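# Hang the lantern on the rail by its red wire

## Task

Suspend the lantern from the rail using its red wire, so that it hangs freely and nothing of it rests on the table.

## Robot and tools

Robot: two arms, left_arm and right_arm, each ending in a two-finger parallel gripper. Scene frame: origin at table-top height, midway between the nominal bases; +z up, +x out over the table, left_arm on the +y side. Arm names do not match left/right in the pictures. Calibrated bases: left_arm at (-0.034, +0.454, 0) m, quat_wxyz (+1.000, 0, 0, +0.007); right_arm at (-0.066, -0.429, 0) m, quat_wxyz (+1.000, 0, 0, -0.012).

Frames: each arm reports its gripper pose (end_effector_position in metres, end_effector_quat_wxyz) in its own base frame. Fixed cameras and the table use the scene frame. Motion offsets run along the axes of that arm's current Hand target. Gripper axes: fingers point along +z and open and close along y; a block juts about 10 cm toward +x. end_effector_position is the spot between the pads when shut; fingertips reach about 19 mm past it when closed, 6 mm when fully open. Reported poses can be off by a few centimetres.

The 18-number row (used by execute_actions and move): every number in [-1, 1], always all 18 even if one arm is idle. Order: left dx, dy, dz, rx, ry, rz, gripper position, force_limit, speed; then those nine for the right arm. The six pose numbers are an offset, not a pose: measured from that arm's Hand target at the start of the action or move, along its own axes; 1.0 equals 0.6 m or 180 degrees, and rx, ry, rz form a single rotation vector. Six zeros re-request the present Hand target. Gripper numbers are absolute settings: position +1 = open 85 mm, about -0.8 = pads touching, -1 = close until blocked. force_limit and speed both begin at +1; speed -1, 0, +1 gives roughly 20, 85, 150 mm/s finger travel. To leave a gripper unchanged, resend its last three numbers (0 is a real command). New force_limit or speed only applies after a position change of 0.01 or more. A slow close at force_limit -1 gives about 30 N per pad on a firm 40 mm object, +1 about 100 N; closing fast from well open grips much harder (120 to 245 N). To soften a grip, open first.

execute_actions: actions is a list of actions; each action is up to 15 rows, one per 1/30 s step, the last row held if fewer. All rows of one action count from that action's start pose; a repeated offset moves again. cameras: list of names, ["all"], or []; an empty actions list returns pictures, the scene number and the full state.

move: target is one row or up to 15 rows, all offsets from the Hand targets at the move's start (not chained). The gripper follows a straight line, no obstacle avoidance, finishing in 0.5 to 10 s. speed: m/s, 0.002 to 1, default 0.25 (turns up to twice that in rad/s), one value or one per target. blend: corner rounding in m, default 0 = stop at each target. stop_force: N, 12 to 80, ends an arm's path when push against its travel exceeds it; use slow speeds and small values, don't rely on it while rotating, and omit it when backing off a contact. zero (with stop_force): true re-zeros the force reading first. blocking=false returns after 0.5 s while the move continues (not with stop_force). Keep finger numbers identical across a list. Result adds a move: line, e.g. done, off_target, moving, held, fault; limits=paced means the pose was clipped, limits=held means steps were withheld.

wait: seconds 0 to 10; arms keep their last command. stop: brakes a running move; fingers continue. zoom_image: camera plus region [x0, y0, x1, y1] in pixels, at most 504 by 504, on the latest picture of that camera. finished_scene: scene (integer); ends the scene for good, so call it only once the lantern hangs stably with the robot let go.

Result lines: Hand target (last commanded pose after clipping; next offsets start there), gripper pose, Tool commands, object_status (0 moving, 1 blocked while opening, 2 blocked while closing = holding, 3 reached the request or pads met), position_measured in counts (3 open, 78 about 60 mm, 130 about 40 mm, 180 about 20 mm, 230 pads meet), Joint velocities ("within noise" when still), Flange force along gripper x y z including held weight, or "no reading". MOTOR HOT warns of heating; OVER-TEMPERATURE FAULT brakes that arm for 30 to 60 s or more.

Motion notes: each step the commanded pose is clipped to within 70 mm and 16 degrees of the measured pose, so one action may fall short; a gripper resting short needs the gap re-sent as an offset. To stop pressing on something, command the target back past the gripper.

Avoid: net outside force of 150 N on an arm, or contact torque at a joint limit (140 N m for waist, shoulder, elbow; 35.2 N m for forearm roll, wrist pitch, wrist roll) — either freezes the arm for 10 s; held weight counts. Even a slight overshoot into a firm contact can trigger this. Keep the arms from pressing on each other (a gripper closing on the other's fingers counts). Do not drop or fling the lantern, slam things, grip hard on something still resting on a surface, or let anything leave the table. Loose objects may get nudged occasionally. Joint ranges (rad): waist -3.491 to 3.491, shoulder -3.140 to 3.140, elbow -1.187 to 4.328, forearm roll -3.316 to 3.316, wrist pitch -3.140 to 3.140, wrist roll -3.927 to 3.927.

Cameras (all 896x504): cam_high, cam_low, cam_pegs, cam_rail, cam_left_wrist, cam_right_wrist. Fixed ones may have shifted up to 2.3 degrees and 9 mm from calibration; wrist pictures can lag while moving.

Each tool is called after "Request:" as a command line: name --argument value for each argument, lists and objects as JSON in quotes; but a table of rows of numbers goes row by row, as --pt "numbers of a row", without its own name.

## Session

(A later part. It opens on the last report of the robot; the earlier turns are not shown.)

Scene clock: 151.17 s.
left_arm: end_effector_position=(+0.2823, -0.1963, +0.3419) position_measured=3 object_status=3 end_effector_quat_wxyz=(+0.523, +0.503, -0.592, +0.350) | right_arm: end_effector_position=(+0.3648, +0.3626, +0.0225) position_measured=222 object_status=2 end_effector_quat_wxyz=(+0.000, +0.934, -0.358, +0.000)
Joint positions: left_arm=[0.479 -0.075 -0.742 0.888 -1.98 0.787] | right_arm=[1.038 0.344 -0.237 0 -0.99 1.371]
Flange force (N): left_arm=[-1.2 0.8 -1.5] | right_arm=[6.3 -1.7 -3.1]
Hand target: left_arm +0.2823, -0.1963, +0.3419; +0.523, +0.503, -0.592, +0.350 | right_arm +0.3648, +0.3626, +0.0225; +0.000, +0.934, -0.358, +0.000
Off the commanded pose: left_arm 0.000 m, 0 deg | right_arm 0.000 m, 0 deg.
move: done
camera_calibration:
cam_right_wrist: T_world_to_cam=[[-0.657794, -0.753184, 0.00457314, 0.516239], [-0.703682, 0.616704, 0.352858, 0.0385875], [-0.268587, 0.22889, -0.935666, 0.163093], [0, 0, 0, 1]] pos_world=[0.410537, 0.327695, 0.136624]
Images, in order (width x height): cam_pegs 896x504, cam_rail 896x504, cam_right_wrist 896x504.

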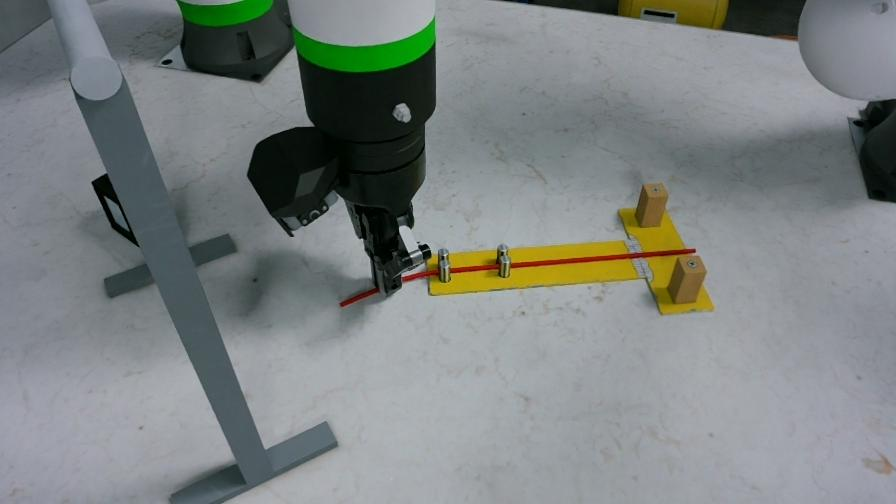

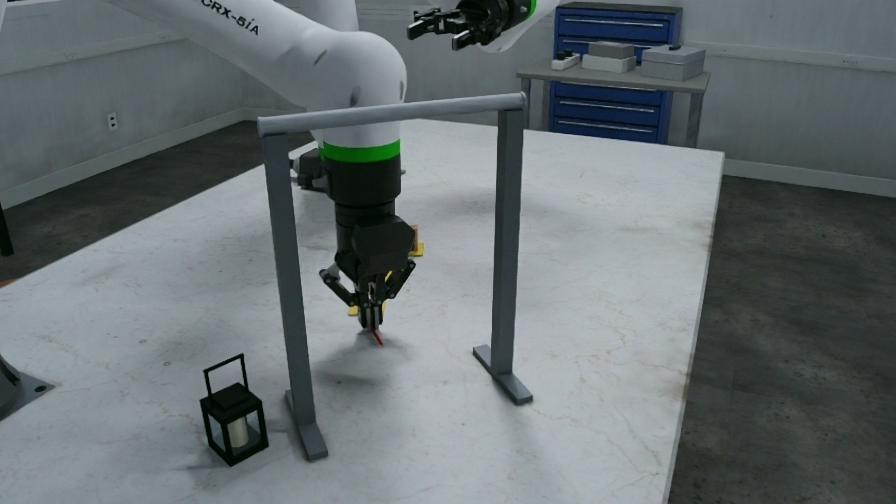

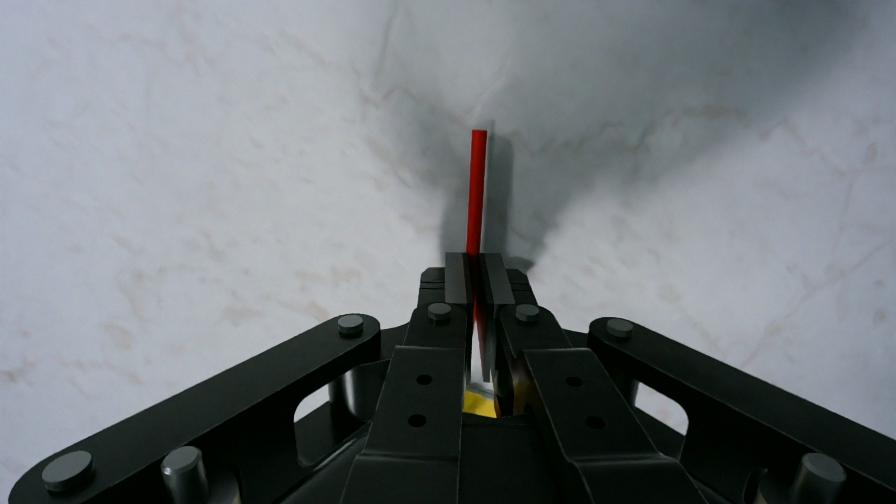

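Request:
move --target '[-0.1127,0.0935,0.2615,-0.1828,-0.4129,0.2824,1,1,1,0,0,0,0,0,0,-1,-0.7,-1]' --speed 0.3 --cameras '["cam_left_wrist","cam_pegs","cam_high"]'

Scene clock: 171.13 s.
left_arm: end_effector_position=(+0.1828, -0.3145, +0.2498) position_measured=3 object_status=3 end_effector_quat_wxyz=(+0.000, -0.172, +0.985, +0.000) | right_arm: end_effector_position=(+0.3648, +0.3626, +0.0225) position_measured=222 object_status=2 end_effector_quat_wxyz=(+0.000, +0.934, -0.358, +0.000)
Joint positions: left_arm=[-0.679 -0.22 -0.273 0 -1.518 1.025] | right_arm=[1.038 0.344 -0.237 0 -0.99 1.371]
Flange force (N): left_arm=[-3.0 1.1 1.2] | right_arm=[6.9 -1.7 -3.5]
Hand target: left_arm +0.1828, -0.3145, +0.2498; +0.000, -0.172, +0.985, +0.000 | right_arm +0.3648, +0.3626, +0.0225; +0.000, +0.934, -0.358, +0.000
Off the commanded pose: left_arm 0.000 m, 0 deg | right_arm 0.000 m, 0 deg.
move: done
camera_calibration:
cam_left_wrist: T_world_to_cam=[[-0.353405, 0.935356, 0.0146183, 0.360944], [0.886936, 0.33006, 0.323116, -0.116803], [0.297404, 0.127156, -0.946246, 0.353912], [0, 0, 0, 1]] pos_world=[0.125901, -0.344061, 0.367352]
Images, in order (width x height): cam_high 896x504, cam_pegs 896x504, cam_left_wrist 896x504.

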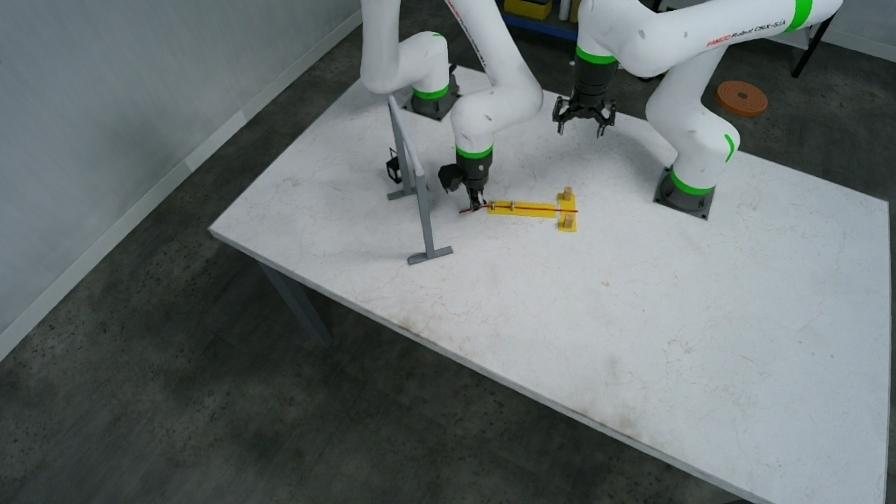

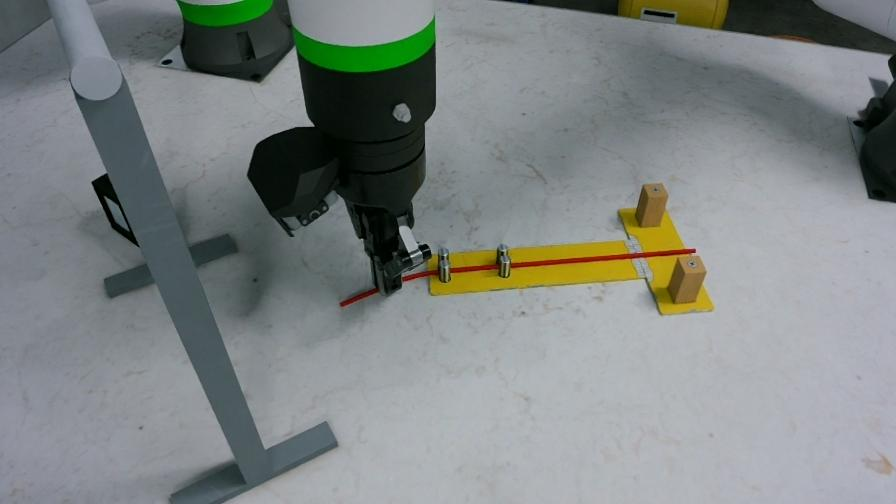

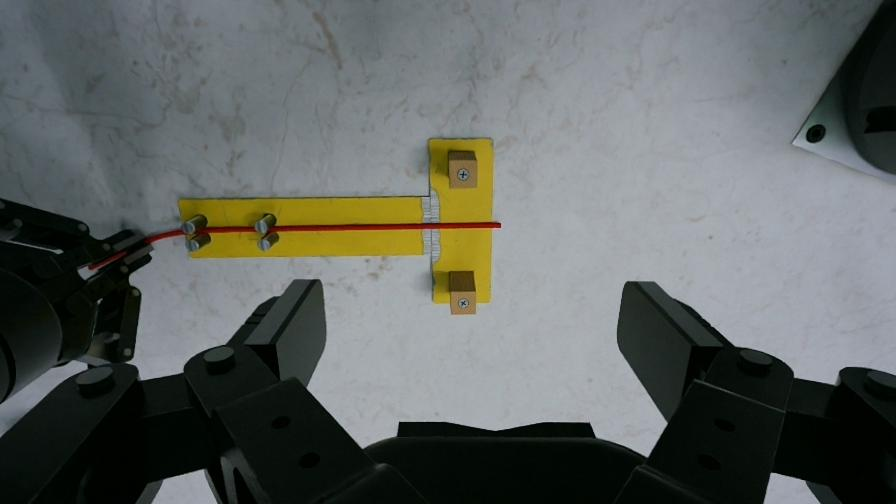

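Request:
move --target '[0.0178,0.013,0.2167,0,0,0,0.1,0,0,0,0,0,0,0,0,-1,-0.7,-1]' --speed 0.15 --cameras '["cam_left_wrist","cam_pegs"]'

Scene clock: 181.23 s.
left_arm: end_effector_position=(+0.1701, -0.3107, +0.1198) position_measured=117 object_status=3 end_effector_quat_wxyz=(+0.000, -0.172, +0.985, +0.000) | right_arm: end_effector_position=(+0.3648, +0.3626, +0.0225) position_measured=222 object_status=2 end_effector_quat_wxyz=(+0.000, +0.934, -0.358, +0.000)
Joint positions: left_arm=[-0.694 -0.174 -0.546 0 -1.198 1.041] | right_arm=[1.038 0.344 -0.237 0 -0.99 1.371]
Flange force (N): left_arm=[-1.5 0.2 1.0] | right_arm=[6.3 -1.2 -3.6]
Hand target: left_arm +0.1701, -0.3107, +0.1198; +0.000, -0.172, +0.985, +0.000 | right_arm +0.3648, +0.3626, +0.0225; +0.000, +0.934, -0.358, +0.000
Off the commanded pose: left_arm 0.000 m, 0 deg | right_arm 0.000 m, 0 deg.
move: done
camera_calibration:
cam_left_wrist: T_world_to_cam=[[-0.353405, 0.935356, 0.0146183, 0.354895], [0.886936, 0.33006, 0.323116, -0.0647551], [0.297404, 0.127156, -0.946246, 0.234206], [0, 0, 0, 1]] pos_world=[0.113201, -0.340361, 0.237352]
Images, in order (width x height): cam_pegs 896x504, cam_left_wrist 896x504.

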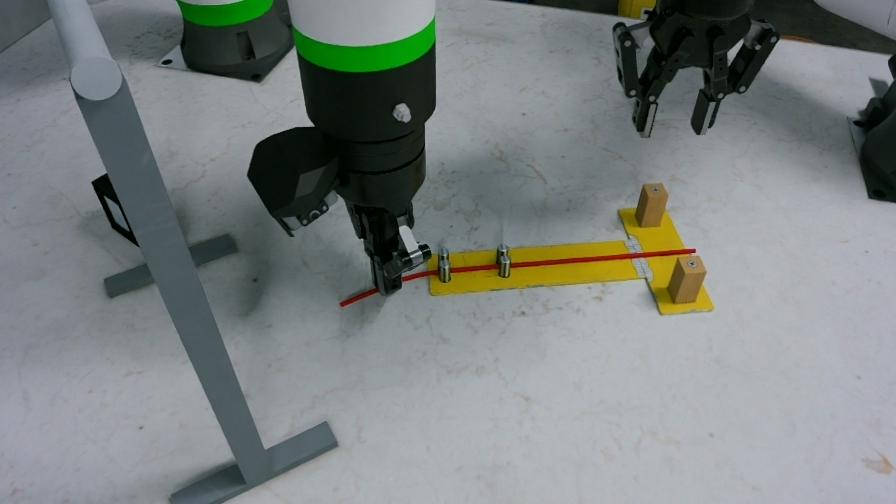

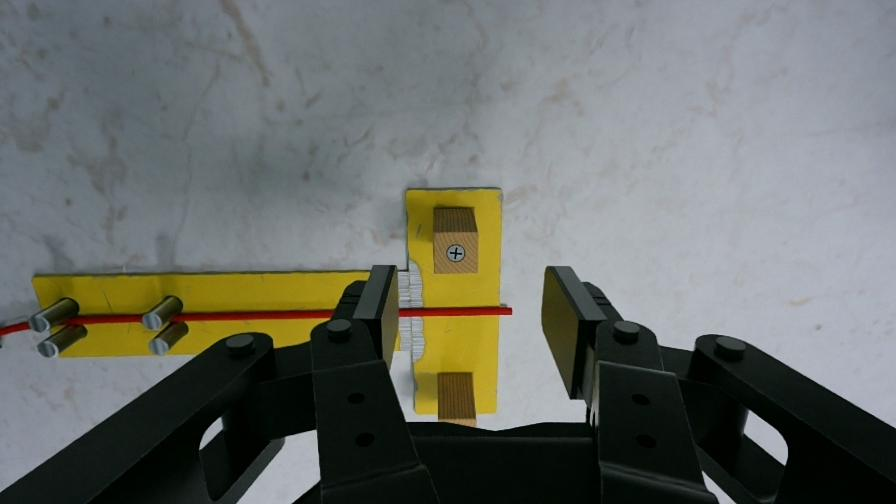

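Request:
move --target '[-0.0067,-0.001,0.143,0,0,0,0.1,0,0,0,0,0,0,0,0,-1,-0.7,-1]' --speed 0.1 --cameras '["cam_left_wrist","cam_pegs"]'

Scene clock: 187.13 s.
left_arm: end_effector_position=(+0.1741, -0.3099, +0.0340) position_measured=117 object_status=3 end_effector_quat_wxyz=(+0.000, -0.172, +0.985, +0.000) | right_arm: end_effector_position=(+0.3648, +0.3626, +0.0225) position_measured=222 object_status=2 end_effector_quat_wxyz=(+0.000, +0.934, -0.358, +0.000)
Joint positions: left_arm=[-0.685 -0.049 -0.664 0 -0.956 1.031] | right_arm=[1.038 0.344 -0.237 0 -0.99 1.371]
Flange force (N): left_arm=[-1.8 1.7 0.1] | right_arm=[6.9 -1.9 -3.1]
Hand target: left_arm +0.1740, -0.3099, +0.0340; +0.000, -0.172, +0.985, +0.000 | right_arm +0.3648, +0.3626, +0.0225; +0.000, +0.934, -0.358, +0.000
Off the commanded pose: left_arm 0.000 m, 0 deg | right_arm 0.000 m, 0 deg.
move: done
camera_calibration:
cam_left_wrist: T_world_to_cam=[[-0.353323, 0.935387, 0.0146502, 0.356717], [0.886969, 0.329973, 0.323116, -0.0409098], [0.297404, 0.127158, -0.946246, 0.151715], [0, 0, 0, 1]] pos_world=[0.117201, -0.339461, 0.151552]
Images, in order (width x height): cam_pegs 896x504, cam_left_wrist 896x504.

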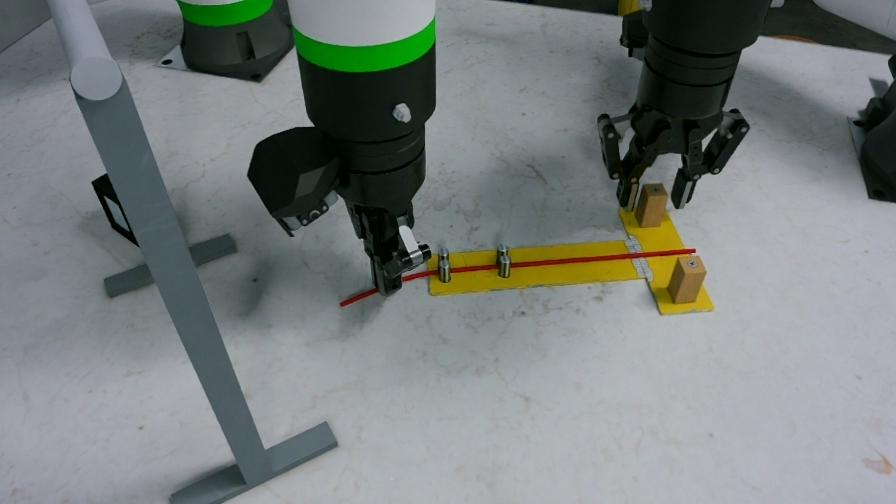

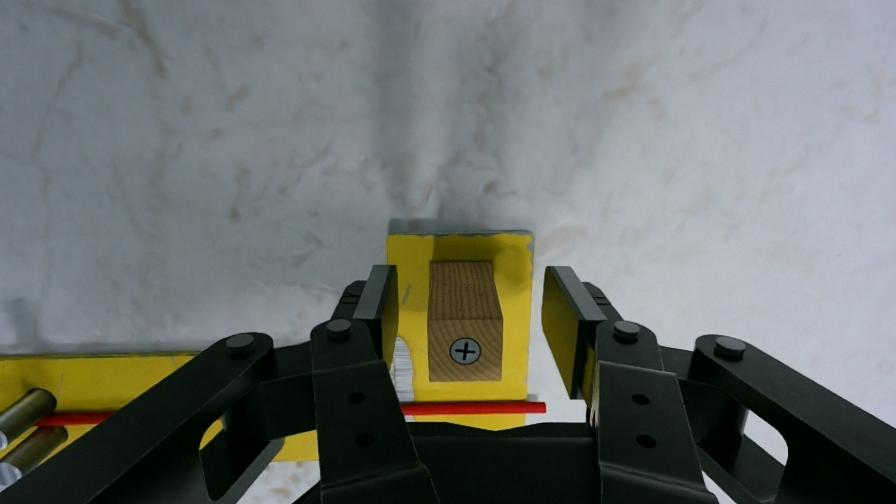

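Request:
move --target '[-0.011,-0.001,0,0,0,0,0.1,0,0,0,0,0,0,0,0,-1,-0.7,-1]' --speed 0.1

Request:
execute_actions --actions '[[[0,0,0,0,0,0,-1,0,-1,0,0,0,0,0,0,-1,-0.7,-1]],[[0,0,0,0,0,0,-1,0,-1,0,0,0,0,0,0,-1,-0.7,-1]],[[0,0,0,0,0,0,-1,0,-1,0,0,0,0,0,0,-1,-0.7,-1]]]' --cameras '["cam_left_wrist","cam_pegs"]'

Scene clock: 191.80 s.
left_arm: end_effector_position=(+0.1805, -0.3082, +0.0340) position_measured=117 object_status=3 end_effector_quat_wxyz=(+0.000, -0.172, +0.985, +0.000) | right_arm: end_effector_position=(+0.3648, +0.3626, +0.0225) position_measured=222 object_status=2 end_effector_quat_wxyz=(+0.000, +0.934, -0.358, +0.000)
Joint positions: left_arm=[-0.669 -0.045 -0.66 0 -0.956 1.015] | right_arm=[1.038 0.344 -0.237 0 -0.99 1.371]
Flange force (N): left_arm=[-1.6 0.3 0.9] | right_arm=[6.9 -2.3 -3.3]
Hand target: left_arm +0.1805, -0.3082, +0.0340; +0.000, -0.172, +0.985, +0.000 | right_arm +0.3648, +0.3626, +0.0225; +0.000, +0.934, -0.358, +0.000
Off the commanded pose: left_arm 0.000 m, 0 deg | right_arm 0.000 m, 0 deg.
move: done

Scene clock: 193.50 s.
left_arm: end_effector_position=(+0.1805, -0.3083, +0.0340) position_measured=182 object_status=0 end_effector_quat_wxyz=(+0.000, -0.172, +0.985, +0.000) | right_arm: end_effector_position=(+0.3648, +0.3626, +0.0225) position_measured=222 object_status=2 end_effector_quat_wxyz=(+0.000, +0.934, -0.358, +0.000)
Joint positions: left_arm=[-0.669 -0.045 -0.66 0 -0.956 1.015] | right_arm=[1.038 0.344 -0.237 0 -0.99 1.371]
Flange force (N): left_arm=[-3.6 1.3 -23.3] | right_arm=[3.2 -2.1 -3.1]
Flange force at the end of the 1st action (N): left_arm=[-1.3 0.4 0.8] | right_arm=[6.8 -1.9 -3.5]
Flange force at the end of the 2nd action (N): left_arm=[-2.0 0.3 1.3] | right_arm=[6.7 -1.6 -3.7]
Hand target: left_arm +0.1805, -0.3082, +0.0340; +0.000, -0.172, +0.985, +0.000 | right_arm +0.3648, +0.3626, +0.0225; +0.000, +0.934, -0.358, +0.000
Off the commanded pose: left_arm 0.000 m, 0 deg | right_arm 0.000 m, 0 deg.
camera_calibration:
cam_left_wrist: T_world_to_cam=[[-0.353396, 0.935362, 0.0144852, 0.357506], [0.886908, 0.330084, 0.323169, -0.0471095], [0.297499, 0.127054, -0.94623, 0.149653], [0, 0, 0, 1]] pos_world=[0.123601, -0.337861, 0.151652]
Images, in order (width x height): cam_pegs 896x504, cam_left_wrist 896x504.

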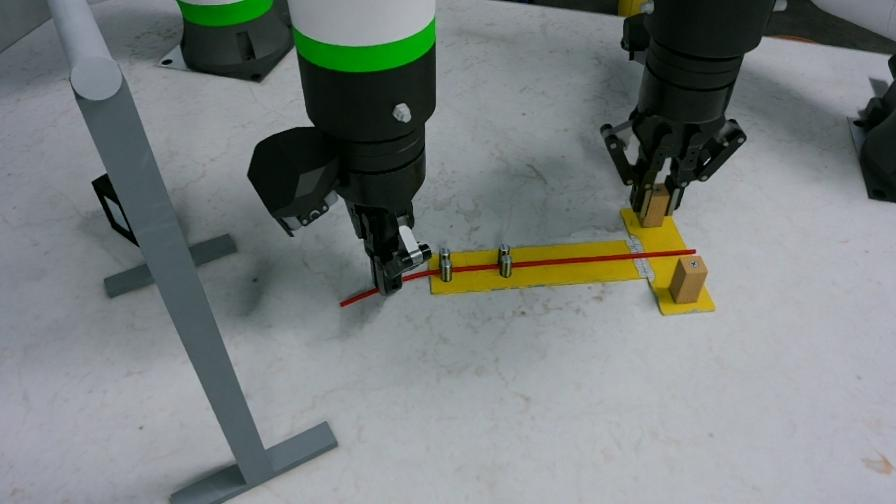

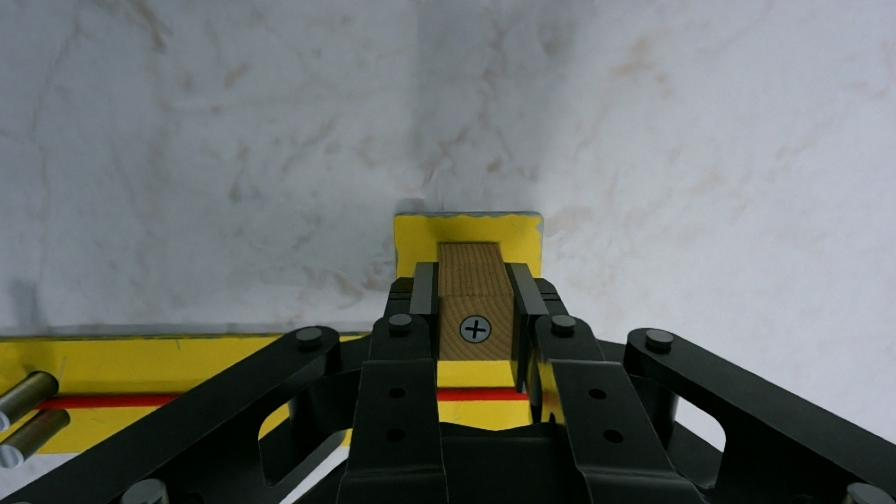

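Request:
zoom_image --camera "cam_pegs" --region '[320, 220, 530, 330]'

Scaled by 2.400.

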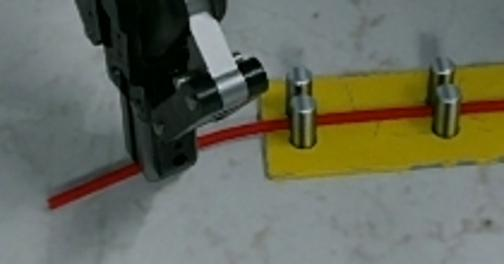

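Request:
move --pt "0 0 -0.0034 0 0 0 -1 0 -1 -0.0009 -0.0366 0 0 0 -0.0778 -1 -0.7 -1" --pt "0 0 -0.0034 0 0 0 -1 0 -1 -0.0127 -0.0633 0 0 0 -0.1889 -1 -0.7 -1" --pt "0 0 -0.0034 0 0 0 -1 0 -1 -0.0319 -0.0833 0 0 0 -0.3 -1 -0.7 -1" --speed 0.12 --blend 0.01 --cameras '["cam_right_wrist","cam_pegs","cam_left_wrist"]'

Scene clock: 217.40 s.
left_arm: end_effector_position=(+0.1805, -0.3082, +0.0360) position_measured=182 object_status=2 end_effector_quat_wxyz=(+0.000, -0.172, +0.985, +0.000) | right_arm: end_effector_position=(+0.3840, +0.4126, +0.0225) position_measured=222 object_status=2 end_effector_quat_wxyz=(+0.000, +0.995, +0.104, +0.000)
Joint positions: left_arm=[-0.669 -0.048 -0.658 0 -0.962 1.015] | right_arm=[1.054 0.451 -0.084 0 -1.037 2.297]
Flange force (N): left_arm=[-1.7 11.7 3.6] | right_arm=[6.4 13.8 -4.6]
Hand target: left_arm +0.1805, -0.3082, +0.0360; +0.000, -0.172, +0.985, +0.000 | right_arm +0.3840, +0.4126, +0.0225; +0.000, +0.995, +0.104, +0.000
Off the commanded pose: left_arm 0.000 m, 0 deg | right_arm 0.000 m, 0 deg.
move: done
camera_calibration:
cam_left_wrist: T_world_to_cam=[[-0.353332, 0.935383, 0.0146836, 0.357446], [0.886995, 0.329983, 0.323033, -0.0477801], [0.297314, 0.127162, -0.946274, 0.151612], [0, 0, 0, 1]] pos_world=[0.123602, -0.337861, 0.153652]
cam_right_wrist: T_world_to_cam=[[0.222764, -0.974863, 0.00436191, 0.319801], [-0.912273, -0.20688, 0.353494, 0.441067], [-0.343706, -0.0827249, -0.935427, 0.314118], [0, 0, 0, 1]] pos_world=[0.439098, 0.428996, 0.136525]
Images, in order (width x height): cam_pegs 896x504, cam_left_wrist 896x504, cam_right_wrist 896x504.

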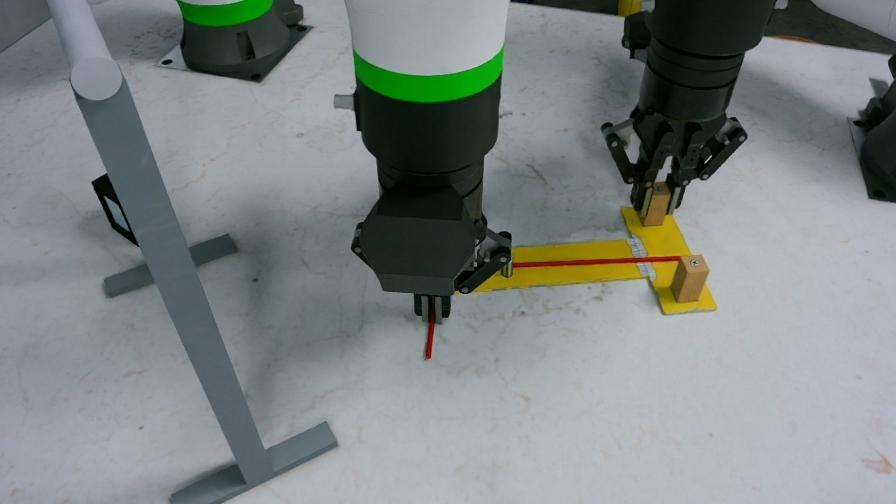

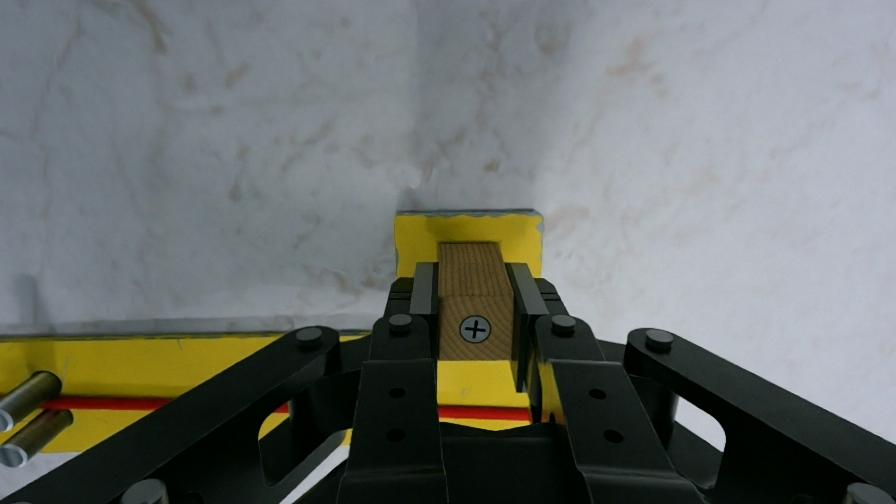

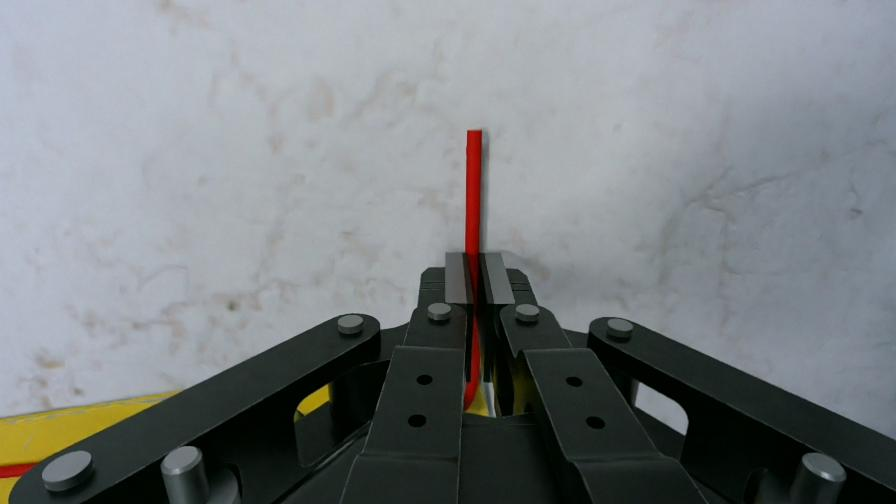

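Request:
move --pt "0 0 0 0 0 0 -1 0 -1 -0.0046 -0.0258 0 0 0 -0.1111 -1 -0.7 -1" --pt "0 0 0 0 0 0 -1 0 -1 -0.0168 -0.0473 0 0 0 -0.2222 -1 -0.7 -1" --pt "0 0 0 0 0 0 -1 0 -1 -0.0345 -0.0621 0 0 0 -0.3333 -1 -0.7 -1" --pt "0 0 0 0 0 0 -1 0 -1 -0.0496 -0.0684 0 0 0 -0.4167 -1 -0.7 -1" --speed 0.12 --blend 0.01 --cameras '["cam_right_wrist","cam_pegs","cam_left_wrist","cam_high"]'

Scene clock: 226.17 s.
left_arm: end_effector_position=(+0.1805, -0.3082, +0.0360) position_measured=182 object_status=2 end_effector_quat_wxyz=(+0.000, -0.172, +0.985, +0.000) | right_arm: end_effector_position=(+0.3797, +0.4230, +0.0224) position_measured=222 object_status=2 end_effector_quat_wxyz=(+0.000, +0.974, +0.228, +0.000)
Joint positions: left_arm=[-0.669 -0.048 -0.658 0 -0.962 1.015] | right_arm=[1.07 0.462 -0.068 0 -1.042 2.531]
Flange force (N): left_arm=[-0.9 10.6 3.4] | right_arm=[2.8 14.1 -4.1]
Hand target: left_arm +0.1805, -0.3082, +0.0360; +0.000, -0.172, +0.985, +0.000 | right_arm +0.3798, +0.4230, +0.0225; +0.000, +0.974, +0.228, +0.000 (not the last commanded pose)
Off the commanded pose: left_arm 0.000 m, 0 deg | right_arm 0.041 m, 61 deg.
move: held (right_arm; a check stopped the path); path passed 0 of 4 targets; limits=held
pose unreachable (right arm): on one or more control steps of this call, first in action 0 (counted from 0), this arm could not follow its commanded pose, so it was not sent that pose on those steps. It may still have moved: this result reports where it is.
cause: moving toward the commanded pose would bring a part of the arm too close to another arm (a part of this arm just beyond joint 4 (forearm roll) and a part of the left arm just beyond its joint 5 (wrist pitch), 6 mm apart when this arm was first held).
camera_calibration:
cam_left_wrist: T_world_to_cam=[[-0.353405, 0.935356, 0.0146183, 0.357456], [0.886936, 0.33006, 0.323116, -0.0477595], [0.297404, 0.127156, -0.946246, 0.151594], [0, 0, 0, 1]] pos_world=[0.123601, -0.337861, 0.153652]
cam_right_wrist: T_world_to_cam=[[0.457371, -0.889265, 0.00453803, 0.20567], [-0.832544, -0.426393, 0.353638, 0.501965], [-0.312543, -0.165522, -0.935371, 0.336629], [0, 0, 0, 1]] pos_world=[0.429051, 0.452649, 0.136426]
Images, in order (width x height): cam_high 896x504, cam_pegs 896x504, cam_left_wrist 896x504, cam_right_wrist 896x504.

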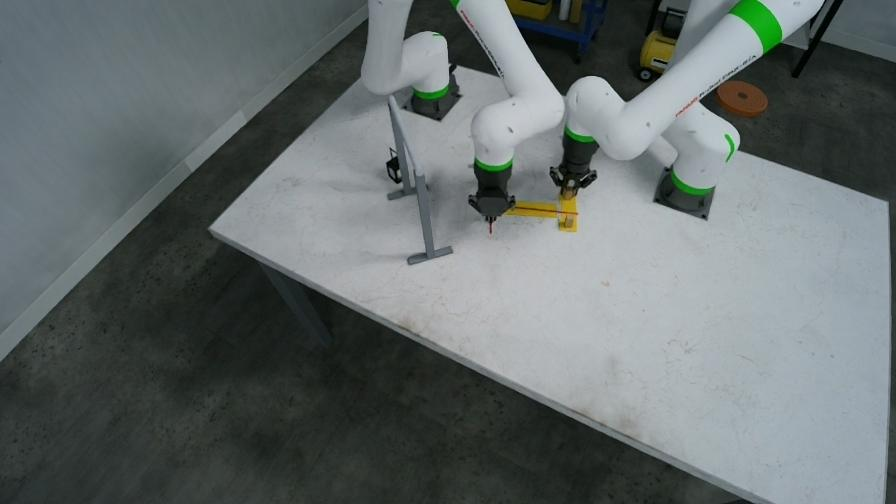

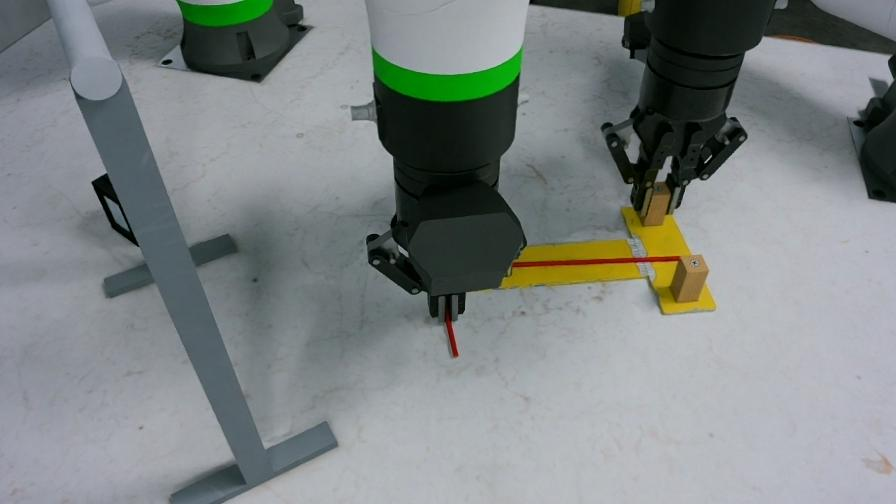

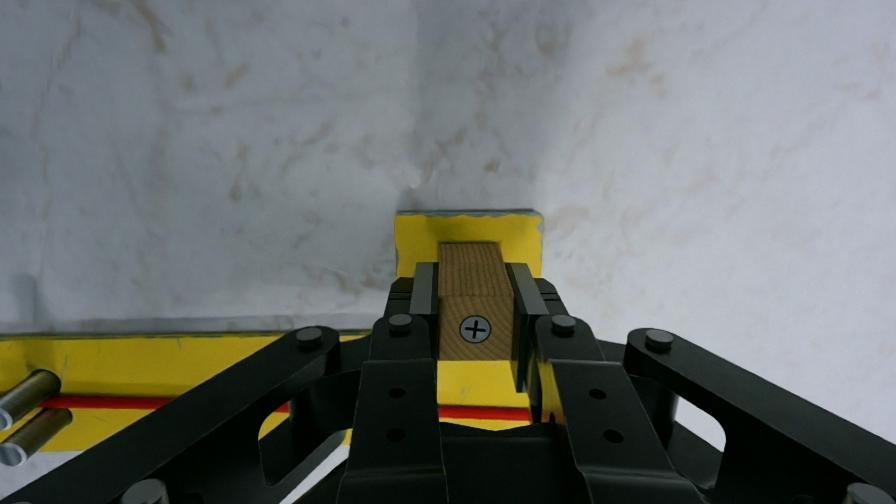

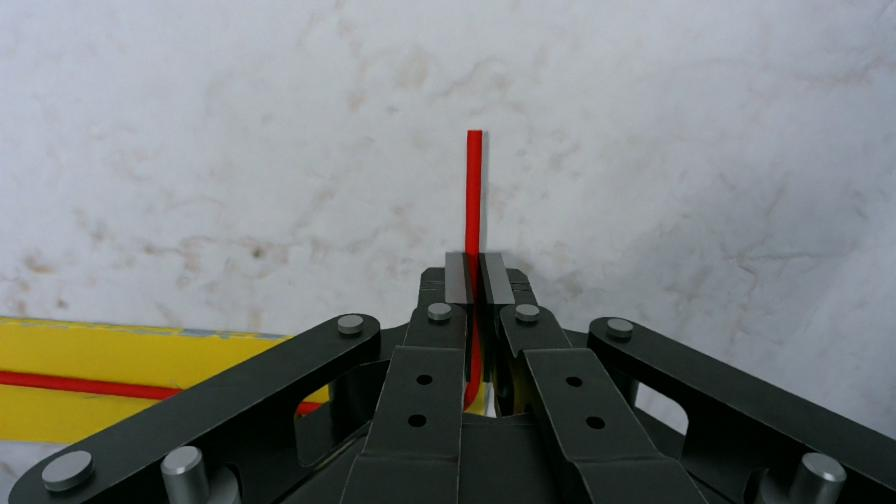

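Request:
move --target '[0,0,0,0,0,0,-1,0,-1,-0.001,0.0137,0,0,0,0.0556,-1,-0.7,-1]' --speed 0.1

Scene clock: 243.57 s.
left_arm: end_effector_position=(+0.1805, -0.3082, +0.0360) position_measured=182 object_status=2 end_effector_quat_wxyz=(+0.000, -0.172, +0.985, +0.000) | right_arm: end_effector_position=(+0.3828, +0.4154, +0.0225) position_measured=222 object_status=2 end_effector_quat_wxyz=(+0.000, +0.990, +0.142, +0.000)
Joint positions: left_arm=[-0.669 -0.048 -0.658 0 -0.962 1.015] | right_arm=[1.058 0.454 -0.08 0 -1.038 2.368]
Flange force (N): left_arm=[-5.1 0.2 4.9] | right_arm=[0.6 3.1 -5.4]
Hand target: left_arm +0.1805, -0.3082, +0.0360; +0.000, -0.172, +0.985, +0.000 | right_arm +0.3829, +0.4154, +0.0225; +0.000, +0.990, +0.142, +0.000
Off the commanded pose: left_arm 0.000 m, 0 deg | right_arm 0.000 m, 0 deg.
move: done

Request:
execute_actions --actions '[[[0,0,0,0,0,0,0.1,0,-0.5,0,0,0,0,0,0,-1,-0.7,-1]],[[0,0,0,0,0,0,0.1,0,-0.5,0,0,0,0,0,0,-1,-0.7,-1]]]' --cameras '["cam_pegs"]'

Request:
move --pt "0 0 -0.1667 0 0 0 0.1 0 -0.5 0 0 0 0 0 0 -1 -0.7 -1" --pt "-0.158 0.0857 -0.125 0.174 0.174 -0.4777 0.1 0 -0.5 0 0 0 0 0 0 -1 -0.7 -1" --speed 0.25 --blend 0.03 --cameras '["cam_pegs","cam_left_wrist","cam_high"]'

Scene clock: 259.77 s.
left_arm: end_effector_position=(+0.1805, -0.3082, +0.0360) position_measured=117 object_status=3 end_effector_quat_wxyz=(+0.000, -0.172, +0.985, +0.000) | right_arm: end_effector_position=(+0.3829, +0.4154, +0.0225) position_measured=222 object_status=2 end_effector_quat_wxyz=(+0.000, +0.990, +0.142, +0.000)
Joint positions: left_arm=[-0.669 -0.048 -0.658 0 -0.962 1.015] | right_arm=[1.058 0.454 -0.08 0 -1.038 2.368]
Flange force (N): left_arm=[-1.9 0.6 0.5] | right_arm=[3.4 3.7 -3.8]
Flange force at the end of the 1st action (N): left_arm=[-2.2 0.6 0.8] | right_arm=[4.0 3.9 -3.9]
Hand target: left_arm +0.1805, -0.3082, +0.0360; +0.000, -0.172, +0.985, +0.000 | right_arm +0.3829, +0.4154, +0.0225; +0.000, +0.990, +0.142, +0.000
Off the commanded pose: left_arm 0.000 m, 0 deg | right_arm 0.000 m, 0 deg.
Images, in order (width x height): cam_pegs 896x504.

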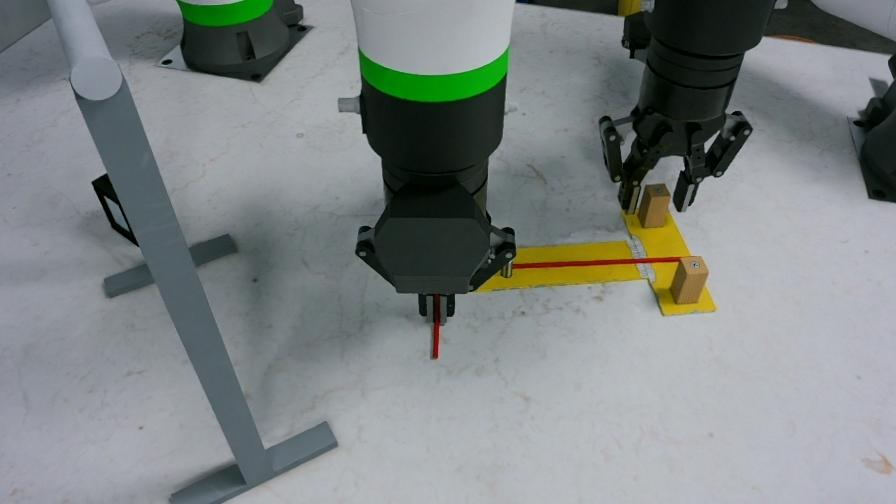

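Scene clock: 263.93 s.
left_arm: end_effector_position=(+0.2530, -0.2278, +0.1119) position_measured=117 object_status=3 end_effector_quat_wxyz=(+0.197, +0.771, -0.547, +0.259) | right_arm: end_effector_position=(+0.3829, +0.4154, +0.0225) position_measured=222 object_status=2 end_effector_quat_wxyz=(+0.000, +0.990, +0.142, +0.000)
Joint positions: left_arm=[0.262 -0.592 -1.189 0.766 -1.089 1.237] | right_arm=[1.058 0.454 -0.08 0 -1.038 2.368]
Flange force (N): left_arm=no reading | right_arm=[3.6 3.7 -3.6]
Hand target: left_arm +0.2522, -0.2277, +0.1110; +0.197, +0.769, -0.540, +0.280 | right_arm +0.3829, +0.4154, +0.0225; +0.000, +0.990, +0.142, +0.000
Off the commanded pose: left_arm 0.001 m, 3 deg | right_arm 0.000 m, 0 deg.
joint sent to its limit (left arm) — joint 3 (elbow), lower limit, where the elbow is as bent as it goes. The joint targets are off in orientation, not in position.
move: off_target (left_arm)
camera_calibration:
cam_left_wrist: T_world_to_cam=[[-0.944372, -0.326264, 0.0413904, 0.165865], [-0.321403, 0.888884, -0.326474, 0.342577], [0.0697255, -0.321616, -0.9443, 0.146728], [0, 0, 0, 1]] pos_world=[0.256513, -0.203206, 0.243533]
Images, in order (width x height): cam_high 896x504, cam_pegs 896x504, cam_left_wrist 896x504.

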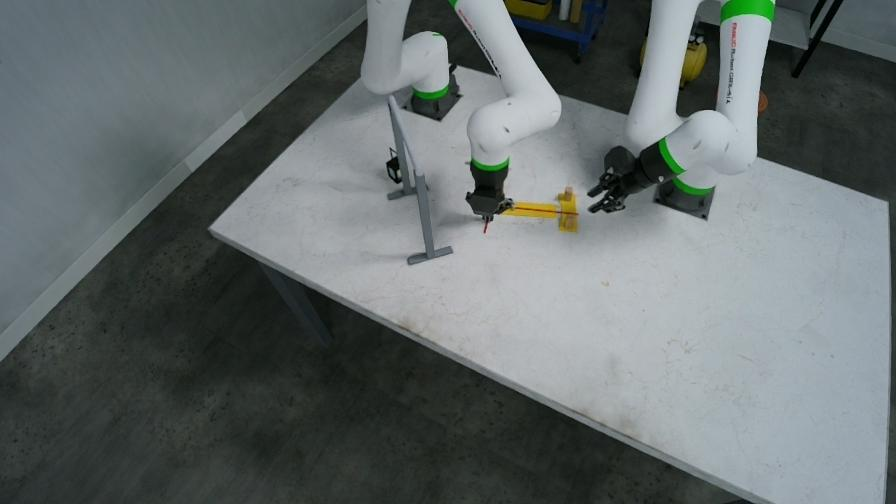

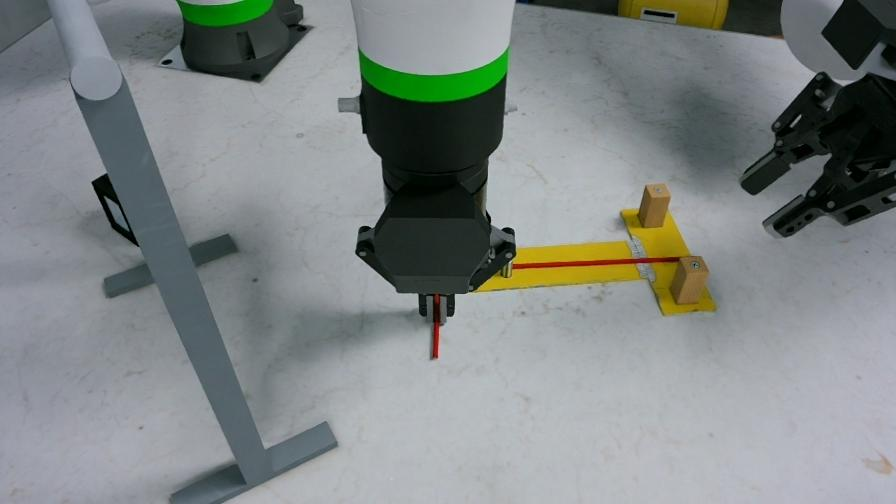

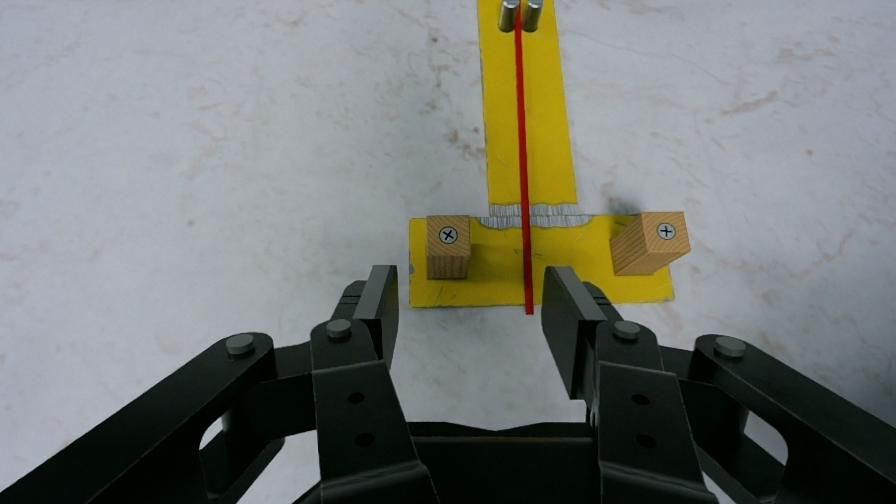

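Request:
move --target '[-0.0062,-0.0045,0.09,0,0,0,0.1,0,-0.5,0,0,0,0,0,0,-1,-0.7,-1]' --speed 0.12 --cameras '["cam_pegs","cam_left_wrist"]'

Scene clock: 273.13 s.
left_arm: end_effector_position=(+0.2664, -0.2570, +0.0681) position_measured=117 object_status=3 end_effector_quat_wxyz=(+0.197, +0.773, -0.555, +0.235) | right_arm: end_effector_position=(+0.3829, +0.4154, +0.0225) position_measured=222 object_status=2 end_effector_quat_wxyz=(+0.000, +0.990, +0.142, +0.000)
Joint positions: left_arm=[0 -0.363 -1.189 0.905 -0.802 1.228] | right_arm=[1.058 0.454 -0.08 0 -1.038 2.368]
Flange force (N): left_arm=no reading | right_arm=[4.2 3.8 -3.6]
Hand target: left_arm +0.2655, -0.2568, +0.0673; +0.197, +0.769, -0.540, +0.280 | right_arm +0.3829, +0.4154, +0.0225; +0.000, +0.990, +0.142, +0.000
Off the commanded pose: left_arm 0.001 m, 5 deg | right_arm 0.000 m, 0 deg.
joint sent to its limit (left arm) — joint 3 (elbow), lower limit, where the elbow is as bent as it goes. The joint targets are off in orientation, not in position.
move: off_target (left_arm)
camera_calibration:
cam_left_wrist: T_world_to_cam=[[-0.948505, -0.310217, 0.0640611, 0.174563], [-0.315197, 0.90424, -0.288099, 0.358189], [0.0314466, -0.293456, -0.955455, 0.113252], [0, 0, 0, 1]] pos_world=[0.274912, -0.236502, 0.200219]
Images, in order (width x height): cam_pegs 896x504, cam_left_wrist 896x504.

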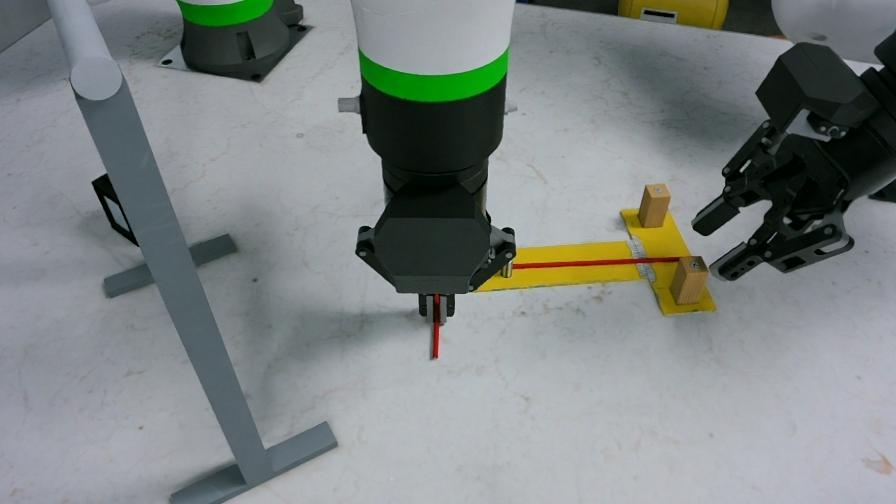

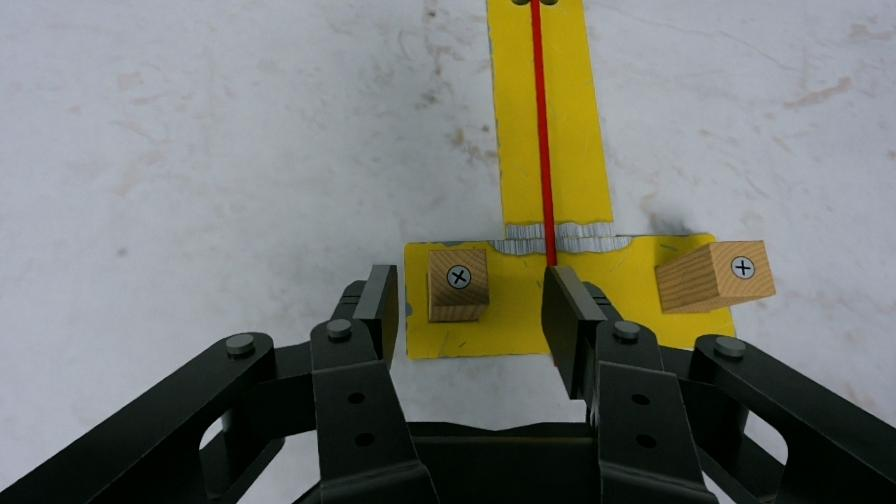

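Request:
move --target '[-0.0005,-0.0008,0.0591,0,-0.067,0,0.1,0,-0.5,0,0,0,0,0,0,-1,-0.7,-1]' --speed 0.08 --cameras '["cam_pegs","cam_left_wrist"]'

Scene clock: 279.93 s.
left_arm: end_effector_position=(+0.2737, -0.2778, +0.0399) position_measured=117 object_status=3 end_effector_quat_wxyz=(+0.139, +0.794, -0.558, +0.198) | right_arm: end_effector_position=(+0.3829, +0.4154, +0.0225) position_measured=222 object_status=2 end_effector_quat_wxyz=(+0.000, +0.990, +0.142, +0.000)
Joint positions: left_arm=[-0.209 -0.252 -1.115 0.801 -0.588 1.474] | right_arm=[1.058 0.454 -0.08 0 -1.038 2.368]
Flange force (N): left_arm=[-1.3 -1.3 -2.2] | right_arm=[3.8 3.5 -3.8]
Hand target: left_arm +0.2737, -0.2778, +0.0399; +0.139, +0.794, -0.558, +0.198 | right_arm +0.3829, +0.4154, +0.0225; +0.000, +0.990, +0.142, +0.000
Off the commanded pose: left_arm 0.000 m, 0 deg | right_arm 0.000 m, 0 deg.
move: done
camera_calibration:
cam_left_wrist: T_world_to_cam=[[-0.938235, -0.345443, 0.0196089, 0.165897], [-0.344075, 0.925549, -0.158025, 0.379826], [0.0364397, -0.155012, -0.98724, 0.118316], [0, 0, 0, 1]] pos_world=[0.282028, -0.275899, 0.173575]
Images, in order (width x height): cam_pegs 896x504, cam_left_wrist 896x504.

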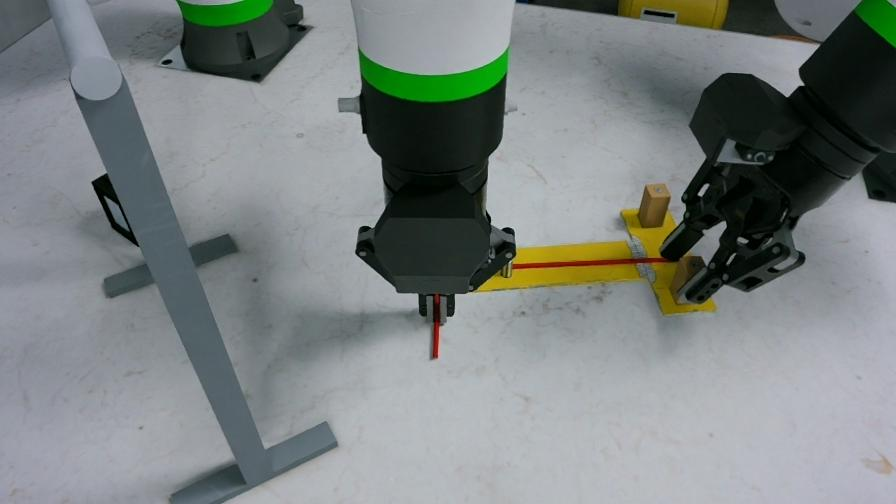

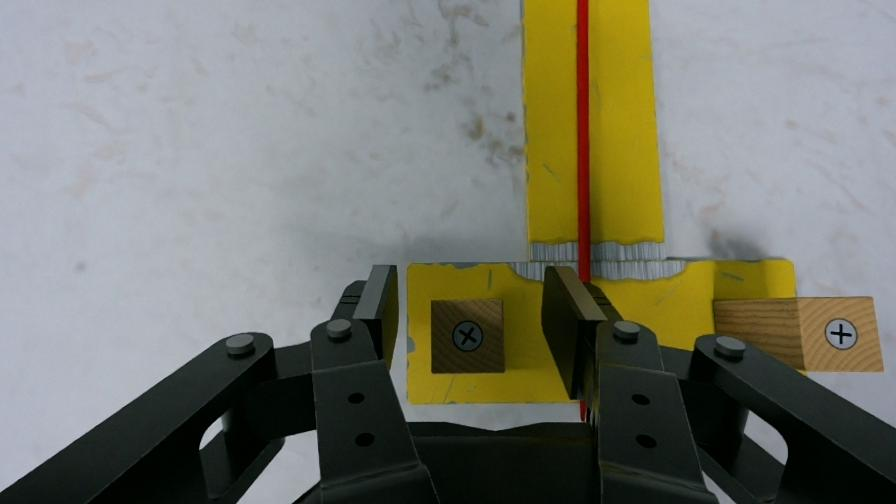

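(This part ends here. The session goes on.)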